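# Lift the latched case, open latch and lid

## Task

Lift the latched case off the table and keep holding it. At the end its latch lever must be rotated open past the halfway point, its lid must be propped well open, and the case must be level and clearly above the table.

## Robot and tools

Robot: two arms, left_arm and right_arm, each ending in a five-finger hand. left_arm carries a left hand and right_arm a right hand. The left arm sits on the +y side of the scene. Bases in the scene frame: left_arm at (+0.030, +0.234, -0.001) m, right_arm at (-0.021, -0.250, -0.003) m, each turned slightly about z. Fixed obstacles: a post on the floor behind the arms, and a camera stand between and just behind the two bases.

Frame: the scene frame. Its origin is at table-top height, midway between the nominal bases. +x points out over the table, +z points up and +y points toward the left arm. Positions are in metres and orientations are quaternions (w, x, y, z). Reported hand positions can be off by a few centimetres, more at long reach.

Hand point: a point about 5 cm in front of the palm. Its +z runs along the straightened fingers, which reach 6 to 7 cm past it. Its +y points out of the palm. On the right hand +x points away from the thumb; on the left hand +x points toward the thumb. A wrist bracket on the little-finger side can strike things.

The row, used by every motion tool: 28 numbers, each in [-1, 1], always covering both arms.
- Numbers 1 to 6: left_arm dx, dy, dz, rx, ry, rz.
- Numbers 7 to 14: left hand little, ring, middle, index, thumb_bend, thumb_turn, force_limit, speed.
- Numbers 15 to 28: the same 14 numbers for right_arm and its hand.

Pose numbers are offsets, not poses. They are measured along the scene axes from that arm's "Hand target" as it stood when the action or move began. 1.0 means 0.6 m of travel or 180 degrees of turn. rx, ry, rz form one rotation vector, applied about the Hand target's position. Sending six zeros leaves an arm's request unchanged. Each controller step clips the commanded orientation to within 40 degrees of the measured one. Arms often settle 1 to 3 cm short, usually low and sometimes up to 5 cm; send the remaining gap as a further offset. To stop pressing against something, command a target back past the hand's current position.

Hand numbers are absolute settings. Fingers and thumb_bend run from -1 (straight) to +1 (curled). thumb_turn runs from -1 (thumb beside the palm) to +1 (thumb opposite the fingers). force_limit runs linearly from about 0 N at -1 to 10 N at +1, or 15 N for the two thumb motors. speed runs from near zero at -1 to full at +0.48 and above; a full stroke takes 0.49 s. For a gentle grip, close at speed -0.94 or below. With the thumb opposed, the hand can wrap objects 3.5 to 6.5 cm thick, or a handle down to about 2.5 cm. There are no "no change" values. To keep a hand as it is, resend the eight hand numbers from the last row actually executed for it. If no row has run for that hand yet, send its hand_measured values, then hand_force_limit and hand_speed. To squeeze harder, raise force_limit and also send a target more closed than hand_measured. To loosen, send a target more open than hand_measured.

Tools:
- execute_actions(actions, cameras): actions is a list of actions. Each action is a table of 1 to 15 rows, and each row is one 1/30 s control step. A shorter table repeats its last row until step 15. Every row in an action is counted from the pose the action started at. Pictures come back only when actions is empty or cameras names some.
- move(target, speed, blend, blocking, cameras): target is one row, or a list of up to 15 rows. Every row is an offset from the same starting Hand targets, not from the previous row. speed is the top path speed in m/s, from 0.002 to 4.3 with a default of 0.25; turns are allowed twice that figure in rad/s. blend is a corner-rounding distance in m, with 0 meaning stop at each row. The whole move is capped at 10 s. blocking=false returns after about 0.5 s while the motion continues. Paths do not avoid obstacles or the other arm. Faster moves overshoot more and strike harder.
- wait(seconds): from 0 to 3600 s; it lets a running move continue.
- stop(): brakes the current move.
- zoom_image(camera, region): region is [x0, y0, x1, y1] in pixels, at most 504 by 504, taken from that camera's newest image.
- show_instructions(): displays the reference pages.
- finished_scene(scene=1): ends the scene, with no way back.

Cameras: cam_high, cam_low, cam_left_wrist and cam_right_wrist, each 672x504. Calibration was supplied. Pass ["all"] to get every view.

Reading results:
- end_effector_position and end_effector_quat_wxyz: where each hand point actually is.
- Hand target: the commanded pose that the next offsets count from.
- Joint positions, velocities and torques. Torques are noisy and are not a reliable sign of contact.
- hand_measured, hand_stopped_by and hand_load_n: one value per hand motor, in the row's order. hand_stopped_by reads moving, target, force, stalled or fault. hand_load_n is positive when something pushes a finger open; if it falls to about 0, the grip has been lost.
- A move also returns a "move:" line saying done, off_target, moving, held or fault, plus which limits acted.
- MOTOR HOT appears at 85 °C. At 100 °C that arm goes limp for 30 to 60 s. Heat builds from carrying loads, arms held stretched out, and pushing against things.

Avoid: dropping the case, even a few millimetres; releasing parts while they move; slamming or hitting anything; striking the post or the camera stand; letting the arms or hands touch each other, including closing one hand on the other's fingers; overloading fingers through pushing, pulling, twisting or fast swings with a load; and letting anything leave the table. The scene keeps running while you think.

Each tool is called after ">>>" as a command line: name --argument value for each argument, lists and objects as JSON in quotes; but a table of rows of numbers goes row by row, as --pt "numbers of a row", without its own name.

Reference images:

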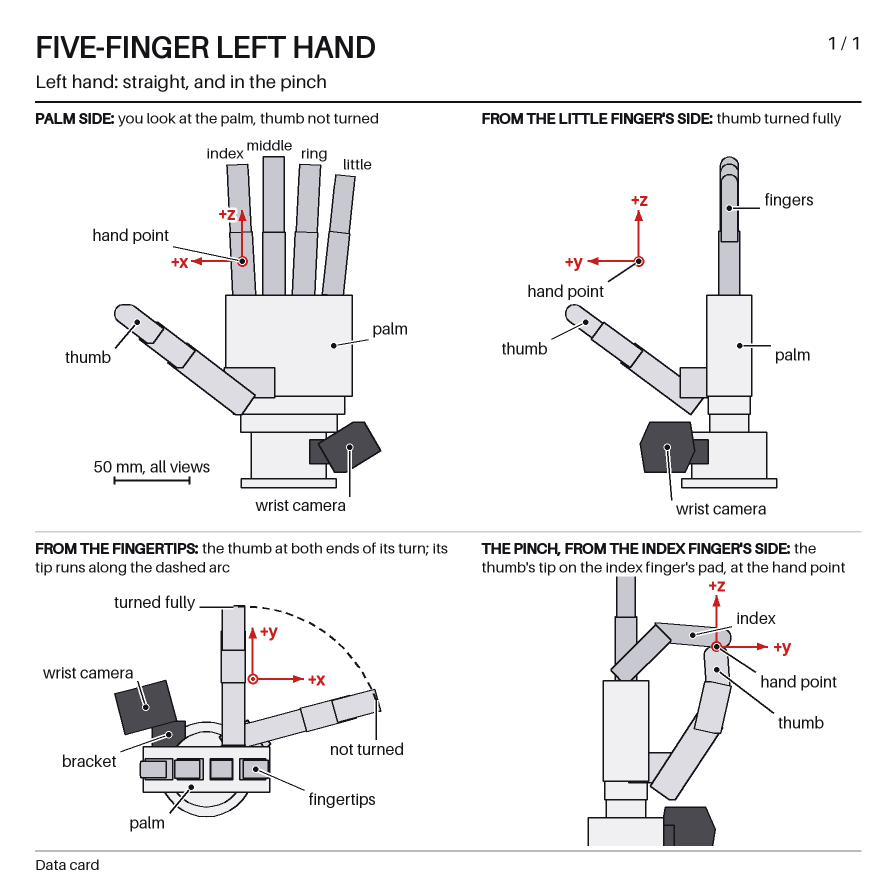

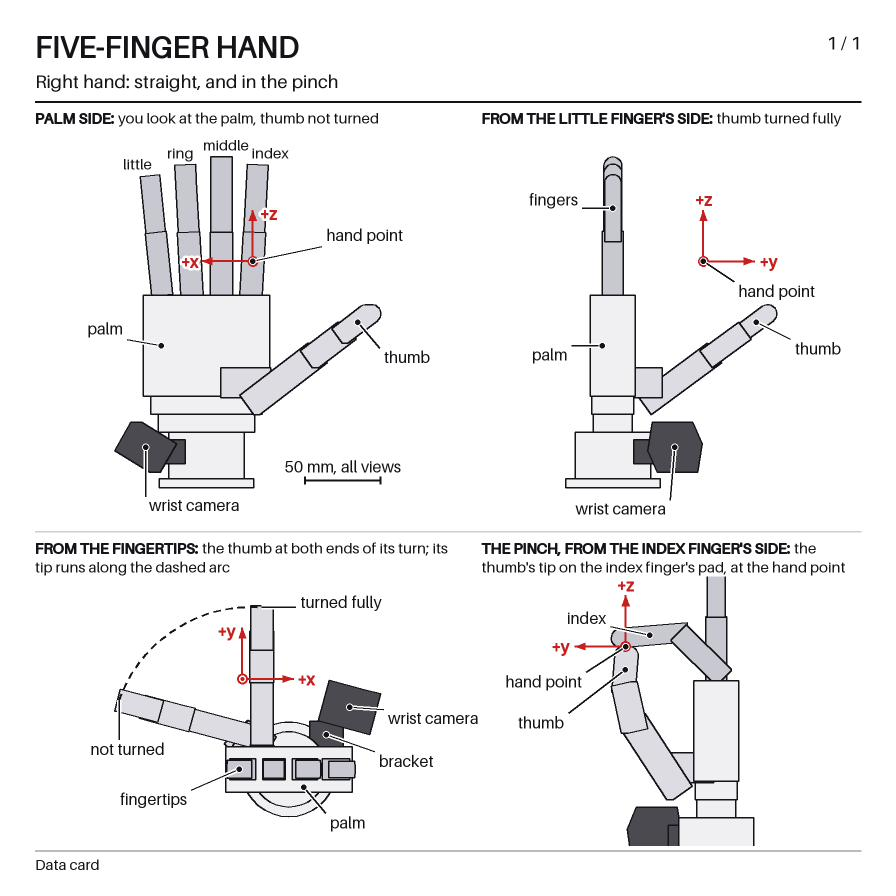

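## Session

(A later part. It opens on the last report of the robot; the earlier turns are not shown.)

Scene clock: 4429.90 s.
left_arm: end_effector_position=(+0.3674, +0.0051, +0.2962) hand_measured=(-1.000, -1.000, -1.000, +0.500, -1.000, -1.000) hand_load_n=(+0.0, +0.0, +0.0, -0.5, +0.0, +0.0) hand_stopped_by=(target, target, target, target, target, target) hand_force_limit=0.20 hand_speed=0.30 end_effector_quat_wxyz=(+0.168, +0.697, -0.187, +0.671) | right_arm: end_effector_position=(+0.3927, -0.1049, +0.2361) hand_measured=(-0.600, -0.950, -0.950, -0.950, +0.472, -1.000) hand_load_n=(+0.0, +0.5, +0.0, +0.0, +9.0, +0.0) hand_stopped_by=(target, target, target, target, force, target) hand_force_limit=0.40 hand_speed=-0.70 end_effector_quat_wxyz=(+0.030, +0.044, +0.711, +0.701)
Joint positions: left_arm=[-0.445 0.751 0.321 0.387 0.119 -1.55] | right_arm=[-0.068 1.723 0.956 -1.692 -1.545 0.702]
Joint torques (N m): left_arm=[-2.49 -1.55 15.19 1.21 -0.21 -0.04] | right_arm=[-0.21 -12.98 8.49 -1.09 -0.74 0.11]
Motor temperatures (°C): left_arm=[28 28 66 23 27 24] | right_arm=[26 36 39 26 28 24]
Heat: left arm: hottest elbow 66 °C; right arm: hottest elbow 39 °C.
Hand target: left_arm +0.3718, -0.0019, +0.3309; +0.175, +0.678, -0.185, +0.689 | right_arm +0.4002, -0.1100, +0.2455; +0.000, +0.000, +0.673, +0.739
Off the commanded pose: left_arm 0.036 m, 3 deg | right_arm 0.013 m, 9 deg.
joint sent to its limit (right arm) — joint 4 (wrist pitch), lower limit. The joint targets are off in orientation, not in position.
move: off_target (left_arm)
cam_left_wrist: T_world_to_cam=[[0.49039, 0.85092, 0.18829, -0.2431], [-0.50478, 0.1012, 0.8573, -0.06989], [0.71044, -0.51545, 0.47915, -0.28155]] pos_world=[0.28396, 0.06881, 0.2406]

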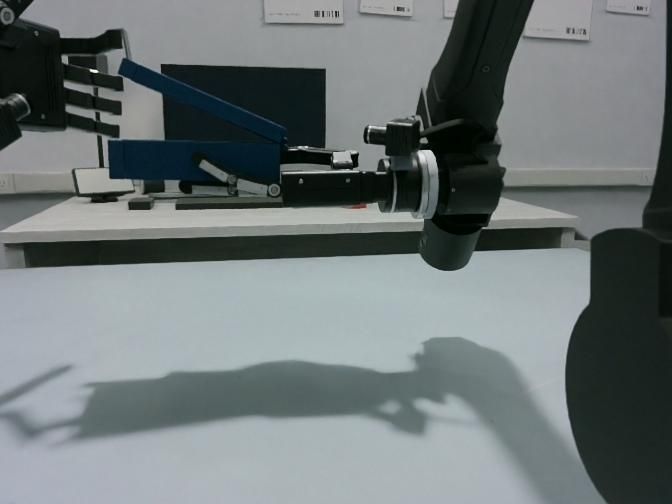

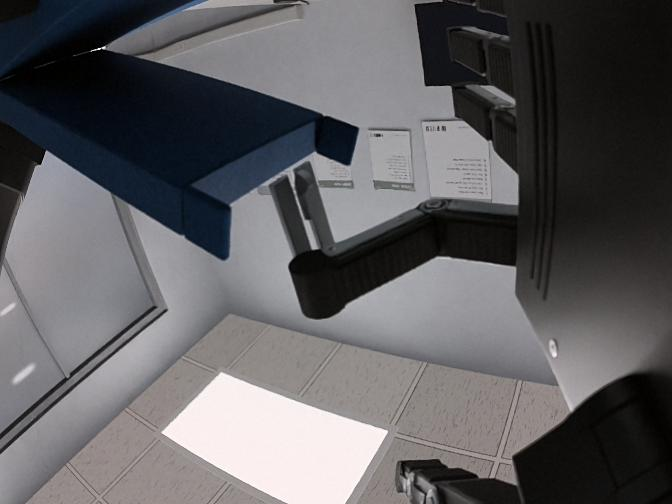

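>>> move --pt "0.0 -0.028 0.035 0 0 0 -1 -1 -1 0.5 -1 -1 0.2 0.3 0 0 0 0 0 0 -0.6 -0.95 -0.95 -0.95 0.6 -1 0.4 -0.7" --pt "0.0 -0.062 0.065 0 0 0 -1 -1 -1 0.5 -1 -1 0.2 0.3 0 0 0 0 0 0 -0.6 -0.95 -0.95 -0.95 0.6 -1 0.4 -0.7" --speed 0.06 --cameras '["cam_low","cam_left_wrist"]'

>>> zoom_image --camera "cam_low" --region '[60, 0, 310, 220]'

Scene clock: 4435.97 s.
left_arm: end_effector_position=(+0.3670, -0.0301, +0.3356) hand_measured=(-1.000, -1.000, -1.000, +0.500, -1.000, -1.000) hand_load_n=(+0.0, +0.0, +0.0, +0.0, -0.5, -0.5) hand_stopped_by=(target, target, target, target, target, target) hand_force_limit=0.20 hand_speed=0.30 end_effector_quat_wxyz=(+0.167, +0.695, -0.188, +0.674) | right_arm: end_effector_position=(+0.3931, -0.1054, +0.2361) hand_measured=(-0.600, -0.950, -0.950, -0.950, +0.472, -1.000) hand_load_n=(+0.0, +0.5, +0.0, +0.0, +9.0, +0.0) hand_stopped_by=(target, target, target, target, force, target) hand_force_limit=0.40 hand_speed=-0.70 end_effector_quat_wxyz=(+0.029, +0.046, +0.711, +0.701)
Joint positions: left_arm=[-0.589 0.752 0.429 0.287 -0.026 -1.55] | right_arm=[-0.069 1.723 0.956 -1.692 -1.545 0.705]
Joint torques (N m): left_arm=[-2.43 -0.85 16.02 1.35 -0.2 -0.02] | right_arm=[0.32 -12.86 8.42 -1.03 -0.75 0.05]
Motor temperatures (°C): left_arm=[28 28 68 23 27 24] | right_arm=[26 36 39 26 28 24]
Heat: left arm: hottest elbow 68 °C; right arm: hottest elbow 39 °C.
Hand target: left_arm +0.3719, -0.0391, +0.3698; +0.175, +0.678, -0.185, +0.689 | right_arm +0.4002, -0.1100, +0.2455; +0.000, +0.000, +0.673, +0.739
Off the commanded pose: left_arm 0.036 m, 3 deg | right_arm 0.013 m, 9 deg.
joint sent to its limit (right arm) — joint 4 (wrist pitch), lower limit. The joint targets are off in orientation, not in position.
move: off_target (left_arm)
cam_left_wrist: T_world_to_cam=[[0.4883, 0.85076, 0.19432, -0.22156], [-0.51197, 0.09895, 0.85329, -0.09643], [0.70672, -0.51615, 0.48388, -0.31857]] pos_world=[0.28396, 0.03361, 0.27949]

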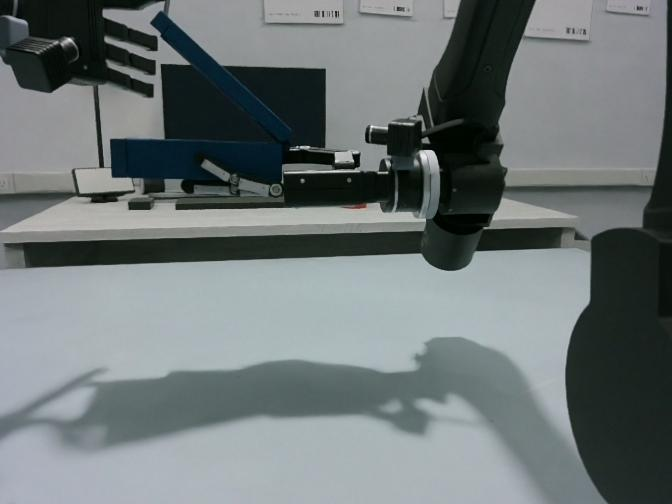

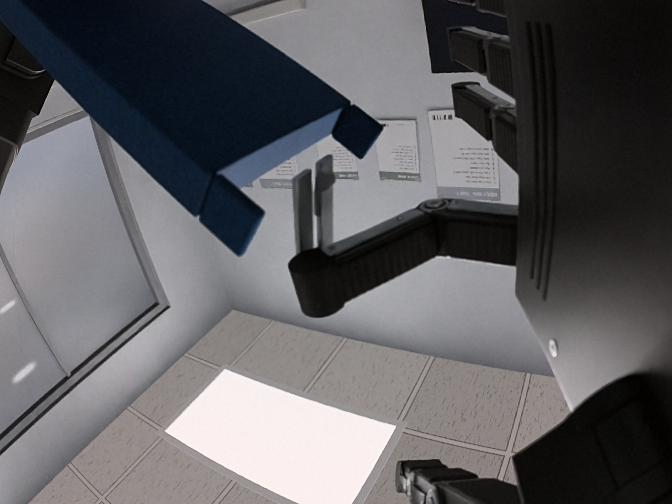

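Scaled by 2.016 from the camera's image (finer frame: 960x720).

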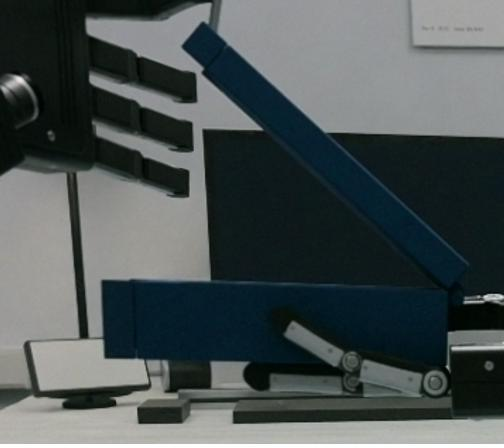

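>>> move --pt "0.0 -0.038 0.024 0 0 0 -1 -1 -1 0.5 -1 -1 0.2 0.3 0 0 0 0 0 0 -0.6 -0.95 -0.95 -0.95 0.6 -1 0.4 -0.7" --pt "0.0 -0.08 0.038 0 0 0 -1 -1 -1 0.5 -1 -1 0.2 0.3 0 0 0 0 0 0 -0.6 -0.95 -0.95 -0.95 0.6 -1 0.4 -0.7" --speed 0.06 --cameras '["cam_low","cam_left_wrist","cam_high"]'

>>> zoom_image --camera "cam_low" --region '[60, 0, 310, 220]'

Scene clock: 4443.27 s.
left_arm: end_effector_position=(+0.3684, -0.0764, +0.3620) hand_measured=(-1.000, -1.000, -1.000, +0.500, -1.000, -1.000) hand_load_n=(+0.0, +0.0, +0.0, -0.5, +0.0, +0.0) hand_stopped_by=(target, target, target, target, target, target) hand_force_limit=0.20 hand_speed=0.30 end_effector_quat_wxyz=(+0.165, +0.693, -0.189, +0.676) | right_arm: end_effector_position=(+0.3934, -0.1056, +0.2360) hand_measured=(-0.600, -0.950, -0.950, -0.950, +0.472, -1.000) hand_load_n=(-0.5, +0.5, +0.0, +0.0, +9.0, +0.0) hand_stopped_by=(target, target, target, target, force, target) hand_force_limit=0.40 hand_speed=-0.70 end_effector_quat_wxyz=(+0.029, +0.047, +0.711, +0.701)
Joint positions: left_arm=[-0.743 0.832 0.53 0.269 -0.181 -1.55] | right_arm=[-0.07 1.723 0.956 -1.692 -1.546 0.708]
Joint torques (N m): left_arm=[-2.43 -1.44 15.66 1.5 -0.2 -0.01] | right_arm=[0.09 -13.04 8.53 -1.1 -0.74 0.02]
Motor temperatures (°C): left_arm=[28 28 69 23 27 24] | right_arm=[26 36 39 26 28 24]
Heat: left arm: hottest elbow 69 °C; right arm: hottest elbow 39 °C.
Hand target: left_arm +0.3719, -0.0871, +0.3925; +0.175, +0.678, -0.185, +0.689 | right_arm +0.4002, -0.1101, +0.2455; +0.000, +0.000, +0.673, +0.739
Off the commanded pose: left_arm 0.033 m, 3 deg | right_arm 0.013 m, 9 deg.
joint sent to its limit (right arm) — joint 4 (wrist pitch), lower limit. The joint targets are off in orientation, not in position.
move: off_target (left_arm)
cam_left_wrist: T_world_to_cam=[[0.48612, 0.85089, 0.19917, -0.18897], [-0.51759, 0.09671, 0.85015, -0.11055], [0.70412, -0.51636, 0.48742, -0.35649]] pos_world=[0.28565, -0.01259, 0.30538]
Images, in order (width x height): cam_high 672x504, cam_low 672x504, cam_left_wrist 672x504.

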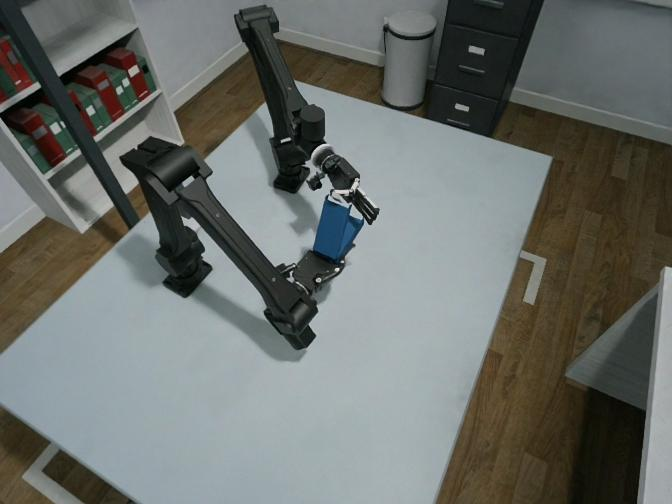

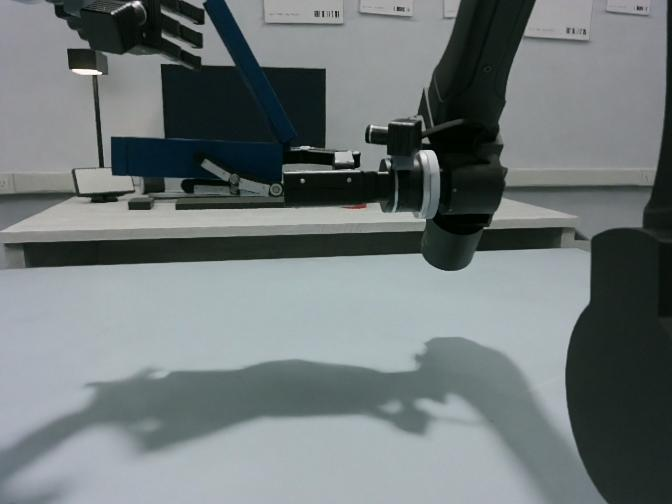

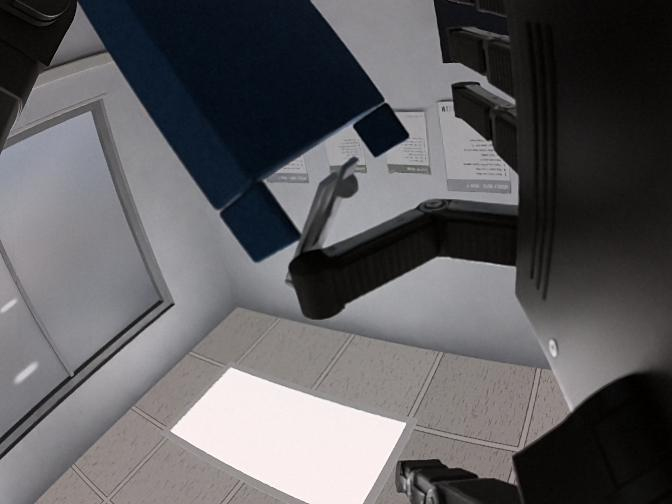

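Scaled by 2.016 from the camera's image (finer frame: 960x720).

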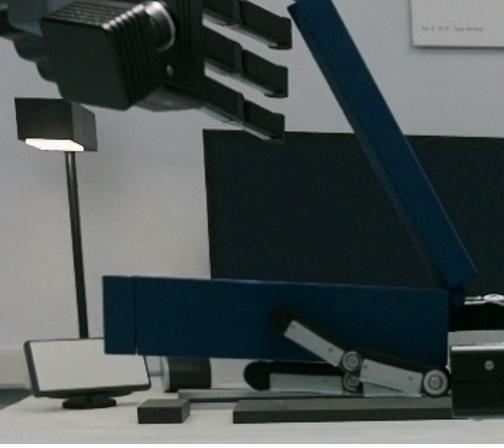

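>>> zoom_image --camera "cam_left_wrist" --region '[240, 120, 420, 340]'

>>> zoom_image --camera "cam_high" --region '[300, 170, 400, 270]'

>>> zoom_image --camera "cam_low" --region '[150, 0, 270, 100]'

Scaled by 2.291 from the camera's image (finer frame: 960x720).

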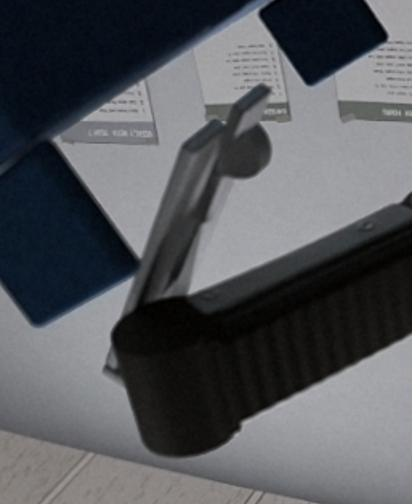

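Scaled by 5.040 from the camera's image (finer frame: 960x720).

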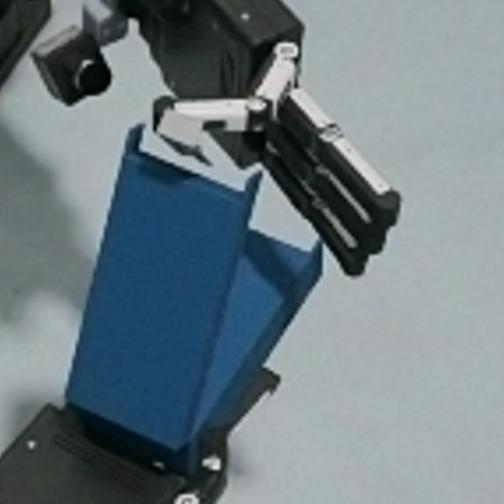

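Scaled by 4.200 from the camera's image (finer frame: 960x720).

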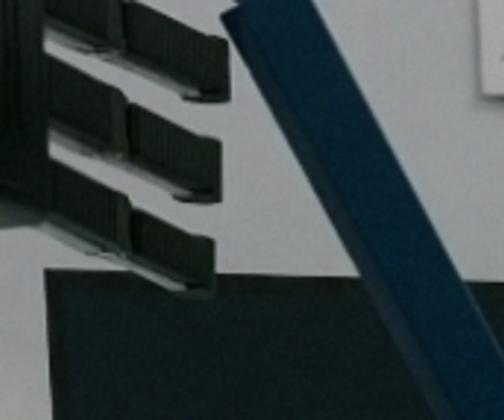

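>>> move --pt "0.0 -0.035 0.0 0 0 0 -1 -1 -1 0.5 -1 -1 0.2 0.3 0 0 0 0 0 0 -0.6 -0.95 -0.95 -0.95 0.6 -1 0.4 -0.7" --pt "0.0 -0.065 -0.008 0 0 0 -1 -1 -1 0.5 -1 -1 0.2 0.3 0 0 0 0 0 0 -0.6 -0.95 -0.95 -0.95 0.6 -1 0.4 -0.7" --speed 0.05 --cameras '["cam_low","cam_left_wrist","cam_high"]'

>>> zoom_image --camera "cam_low" --region '[60, 0, 310, 220]'

>>> zoom_image --camera "cam_high" --region '[300, 170, 400, 270]'

>>> zoom_image --camera "cam_left_wrist" --region '[240, 120, 420, 340]'

Scene clock: 4466.23 s.
left_arm: end_effector_position=(+0.3691, -0.1142, +0.3689) hand_measured=(-1.000, -1.000, -1.000, +0.500, -1.000, -1.000) hand_load_n=(+0.0, +0.0, +0.0, -1.0, +0.0, +0.0) hand_stopped_by=(target, target, target, target, target, target) hand_force_limit=0.20 hand_speed=0.30 end_effector_quat_wxyz=(+0.167, +0.688, -0.187, +0.682) | right_arm: end_effector_position=(+0.3937, -0.1061, +0.2359) hand_measured=(-0.600, -0.950, -0.950, -0.950, +0.472, -1.000) hand_load_n=(-1.0, +0.5, +0.0, +0.0, +9.0, +0.0) hand_stopped_by=(target, target, target, target, force, target) hand_force_limit=0.40 hand_speed=-0.70 end_effector_quat_wxyz=(+0.028, +0.048, +0.711, +0.701)
Joint positions: left_arm=[-0.846 0.926 0.582 0.328 -0.284 -1.55] | right_arm=[-0.071 1.723 0.956 -1.692 -1.546 0.711]
Joint torques (N m): left_arm=[-2.55 -2.32 14.54 1.62 -0.19 0] | right_arm=[0.03 -12.81 8.44 -1.17 -0.72 0]
Motor temperatures (°C): left_arm=[28 28 70 23 27 24] | right_arm=[26 36 39 26 27 24]
Heat: left arm: hottest elbow 70 °C; right arm: hottest elbow 39 °C.
Hand target: left_arm +0.3719, -0.1261, +0.3877; +0.175, +0.678, -0.185, +0.689 | right_arm +0.4002, -0.1101, +0.2455; +0.000, +0.000, +0.673, +0.739
Off the commanded pose: left_arm 0.023 m, 2 deg | right_arm 0.012 m, 9 deg.
joint sent to its limit (right arm) — joint 4 (wrist pitch), lower limit. The joint targets are off in orientation, not in position.
move: off_target (left_arm)
cam_left_wrist: T_world_to_cam=[[0.48307, 0.8529, 0.198, -0.15671], [-0.52928, 0.10431, 0.84201, -0.10418], [0.6975, -0.51155, 0.50181, -0.38221]] pos_world=[0.28715, -0.051, 0.31055]
Images, in order (width x height): cam_high 672x504, cam_low 672x504, cam_left_wrist 672x504.

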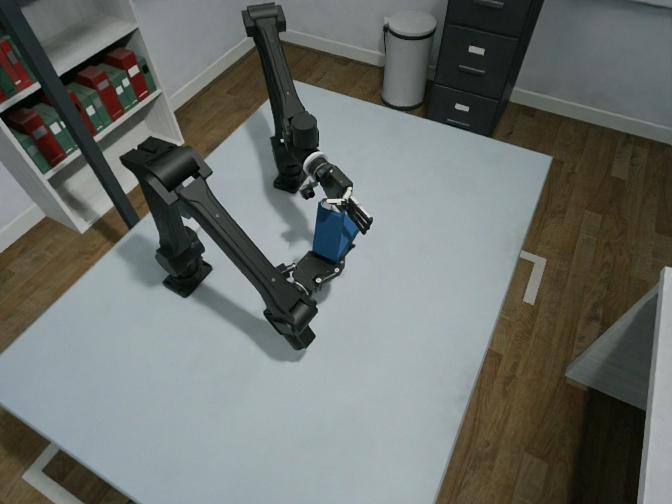

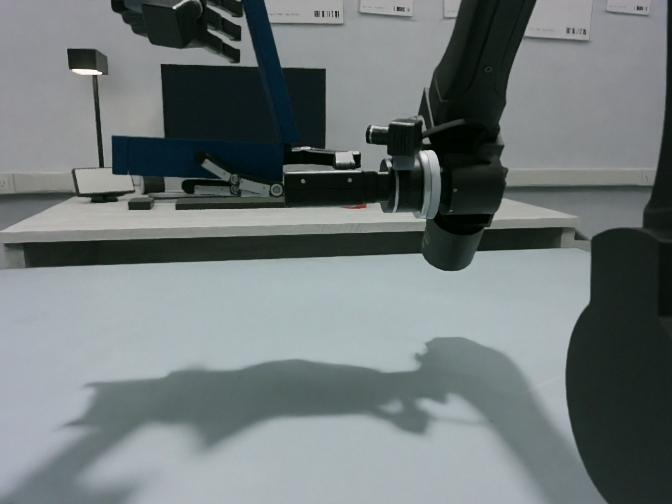

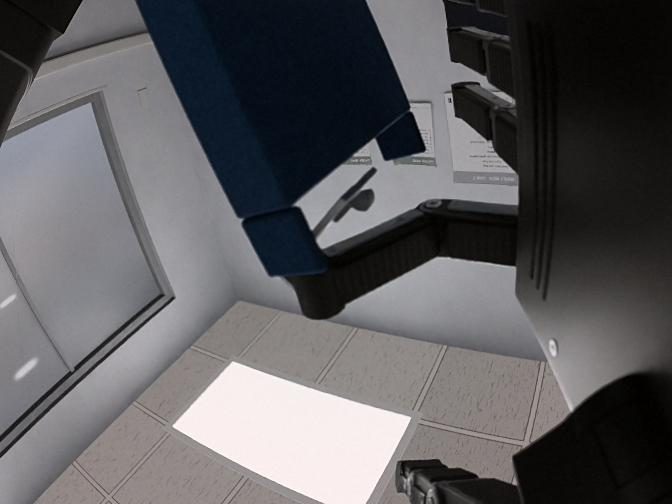

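Scaled by 2.016 from the camera's image (finer frame: 960x720).

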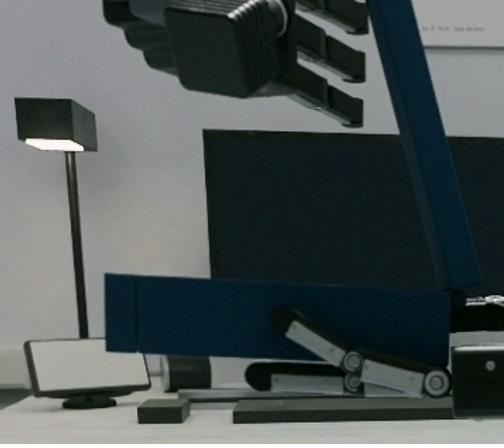

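Scaled by 5.040 from the camera's image (finer frame: 960x720).

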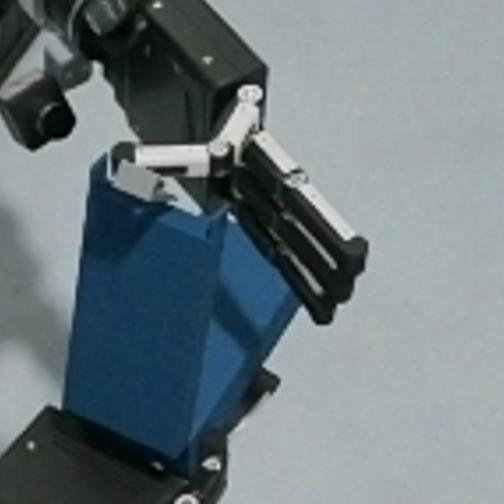

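Scaled by 2.291 from the camera's image (finer frame: 960x720).

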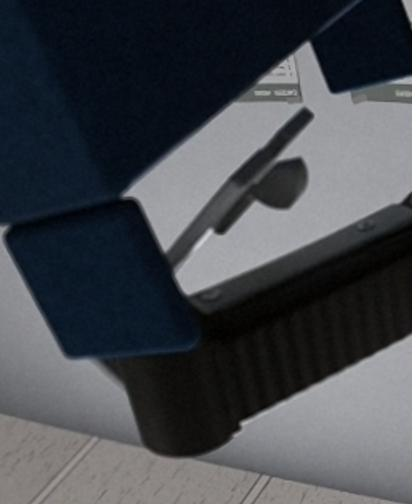

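>>> execute_actions --actions '[]'

Scene clock: 4474.40 s.
left_arm: end_effector_position=(+0.3691, -0.1141, +0.3690) hand_measured=(-1.000, -1.000, -1.000, +0.500, -1.000, -1.000) hand_load_n=(+0.0, +0.5, +0.0, -1.0, +0.0, +0.0) hand_stopped_by=(target, target, target, target, target, target) hand_force_limit=0.20 hand_speed=0.30 end_effector_quat_wxyz=(+0.167, +0.687, -0.187, +0.682) | right_arm: end_effector_position=(+0.3937, -0.1061, +0.2359) hand_measured=(-0.600, -0.950, -0.950, -0.950, +0.472, -1.000) hand_load_n=(-1.0, +0.5, +0.0, +0.0, +9.0, +0.0) hand_stopped_by=(target, target, target, target, force, target) hand_force_limit=0.40 hand_speed=-0.70 end_effector_quat_wxyz=(+0.028, +0.048, +0.711, +0.701)
Joint positions: left_arm=[-0.846 0.926 0.582 0.329 -0.284 -1.55] | right_arm=[-0.071 1.723 0.956 -1.692 -1.546 0.711]
Joint velocities: within noise
Joint torques (N m): left_arm=[-2.49 -1.9 14.57 1.7 -0.18 0] | right_arm=[0.26 -13.22 8.49 -1.02 -0.72 -0.02]
Motor temperatures (°C): left_arm=[28 28 72 24 27 24] | right_arm=[26 36 39 26 27 24]
Heat: left arm: hottest elbow 72 °C; right arm: hottest elbow 39 °C.
Hand target: left_arm +0.3719, -0.1261, +0.3878; +0.175, +0.678, -0.185, +0.689 | right_arm +0.4002, -0.1101, +0.2455; +0.000, +0.000, +0.673, +0.739
Off the commanded pose: left_arm 0.022 m, 2 deg | right_arm 0.012 m, 9 deg.
camera_calibration:
cam_left_wrist: T_world_to_cam=[[0.48272, 0.85312, 0.19791, -0.15668], [-0.52955, 0.10434, 0.84184, -0.10414], [0.69754, -0.51117, 0.50214, -0.38231]] pos_world=[0.28715, -0.0509, 0.31065]
cam_right_wrist: T_world_to_cam=[[-0.19437, 0.03259, 0.98039, -0.15113], [0.82761, -0.53106, 0.18174, -0.41401], [0.52657, 0.8467, 0.07625, -0.01476]] pos_world=[0.32104, -0.20244, 0.22454]

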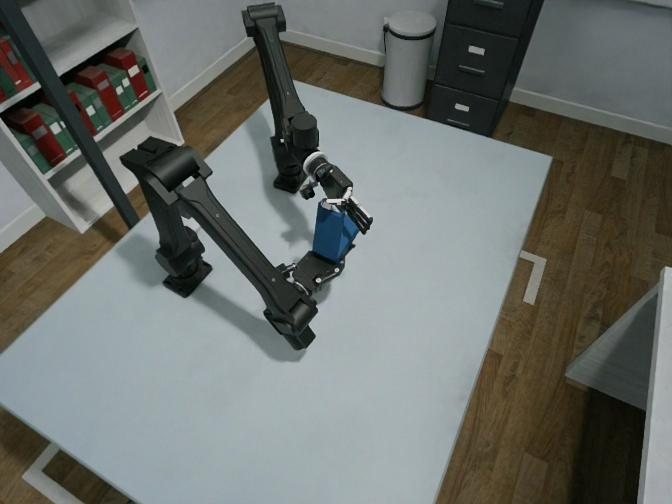

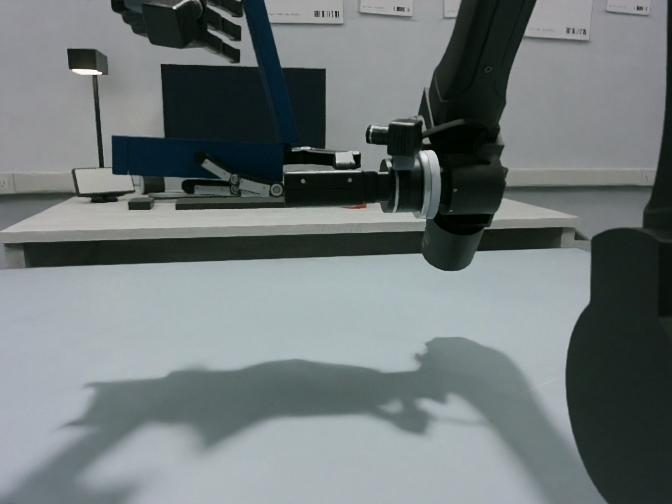

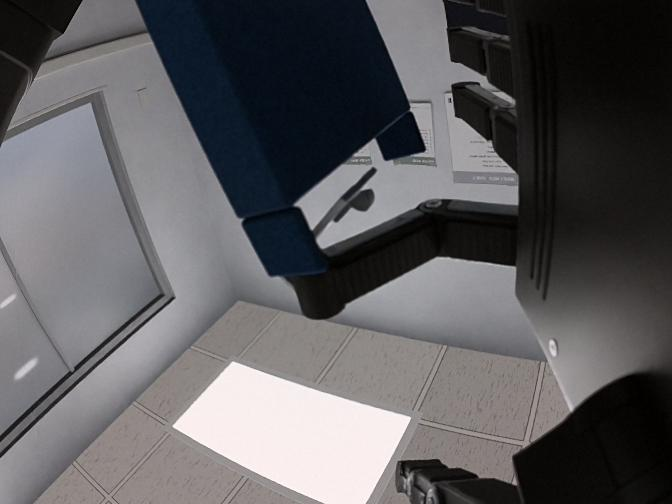

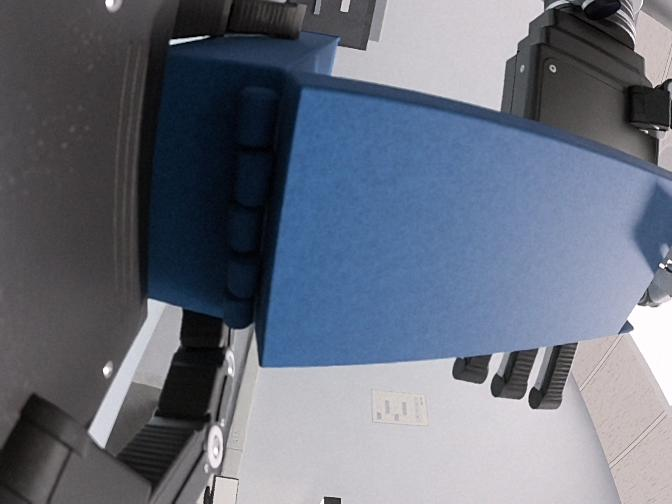

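>>> zoom_image --camera "cam_low" --region '[60, 0, 400, 230]'

>>> zoom_image --camera "cam_high" --region '[280, 160, 400, 300]'

Scaled by 1.482 from the camera's image (finer frame: 960x720).

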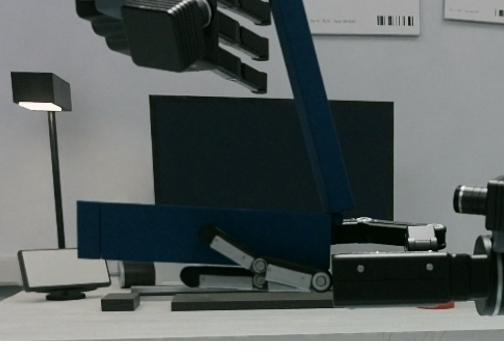

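Scaled by 3.600 from the camera's image (finer frame: 960x720).

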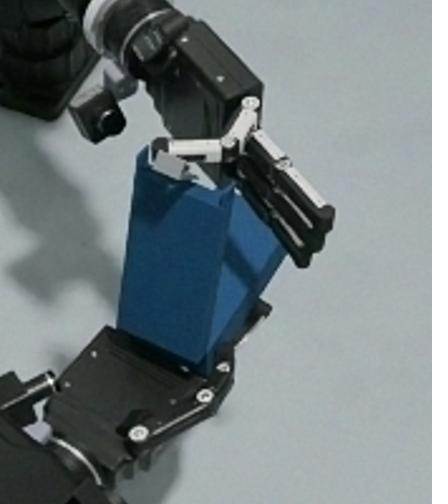

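>>> finished_scene

The scene is finished: the task was done.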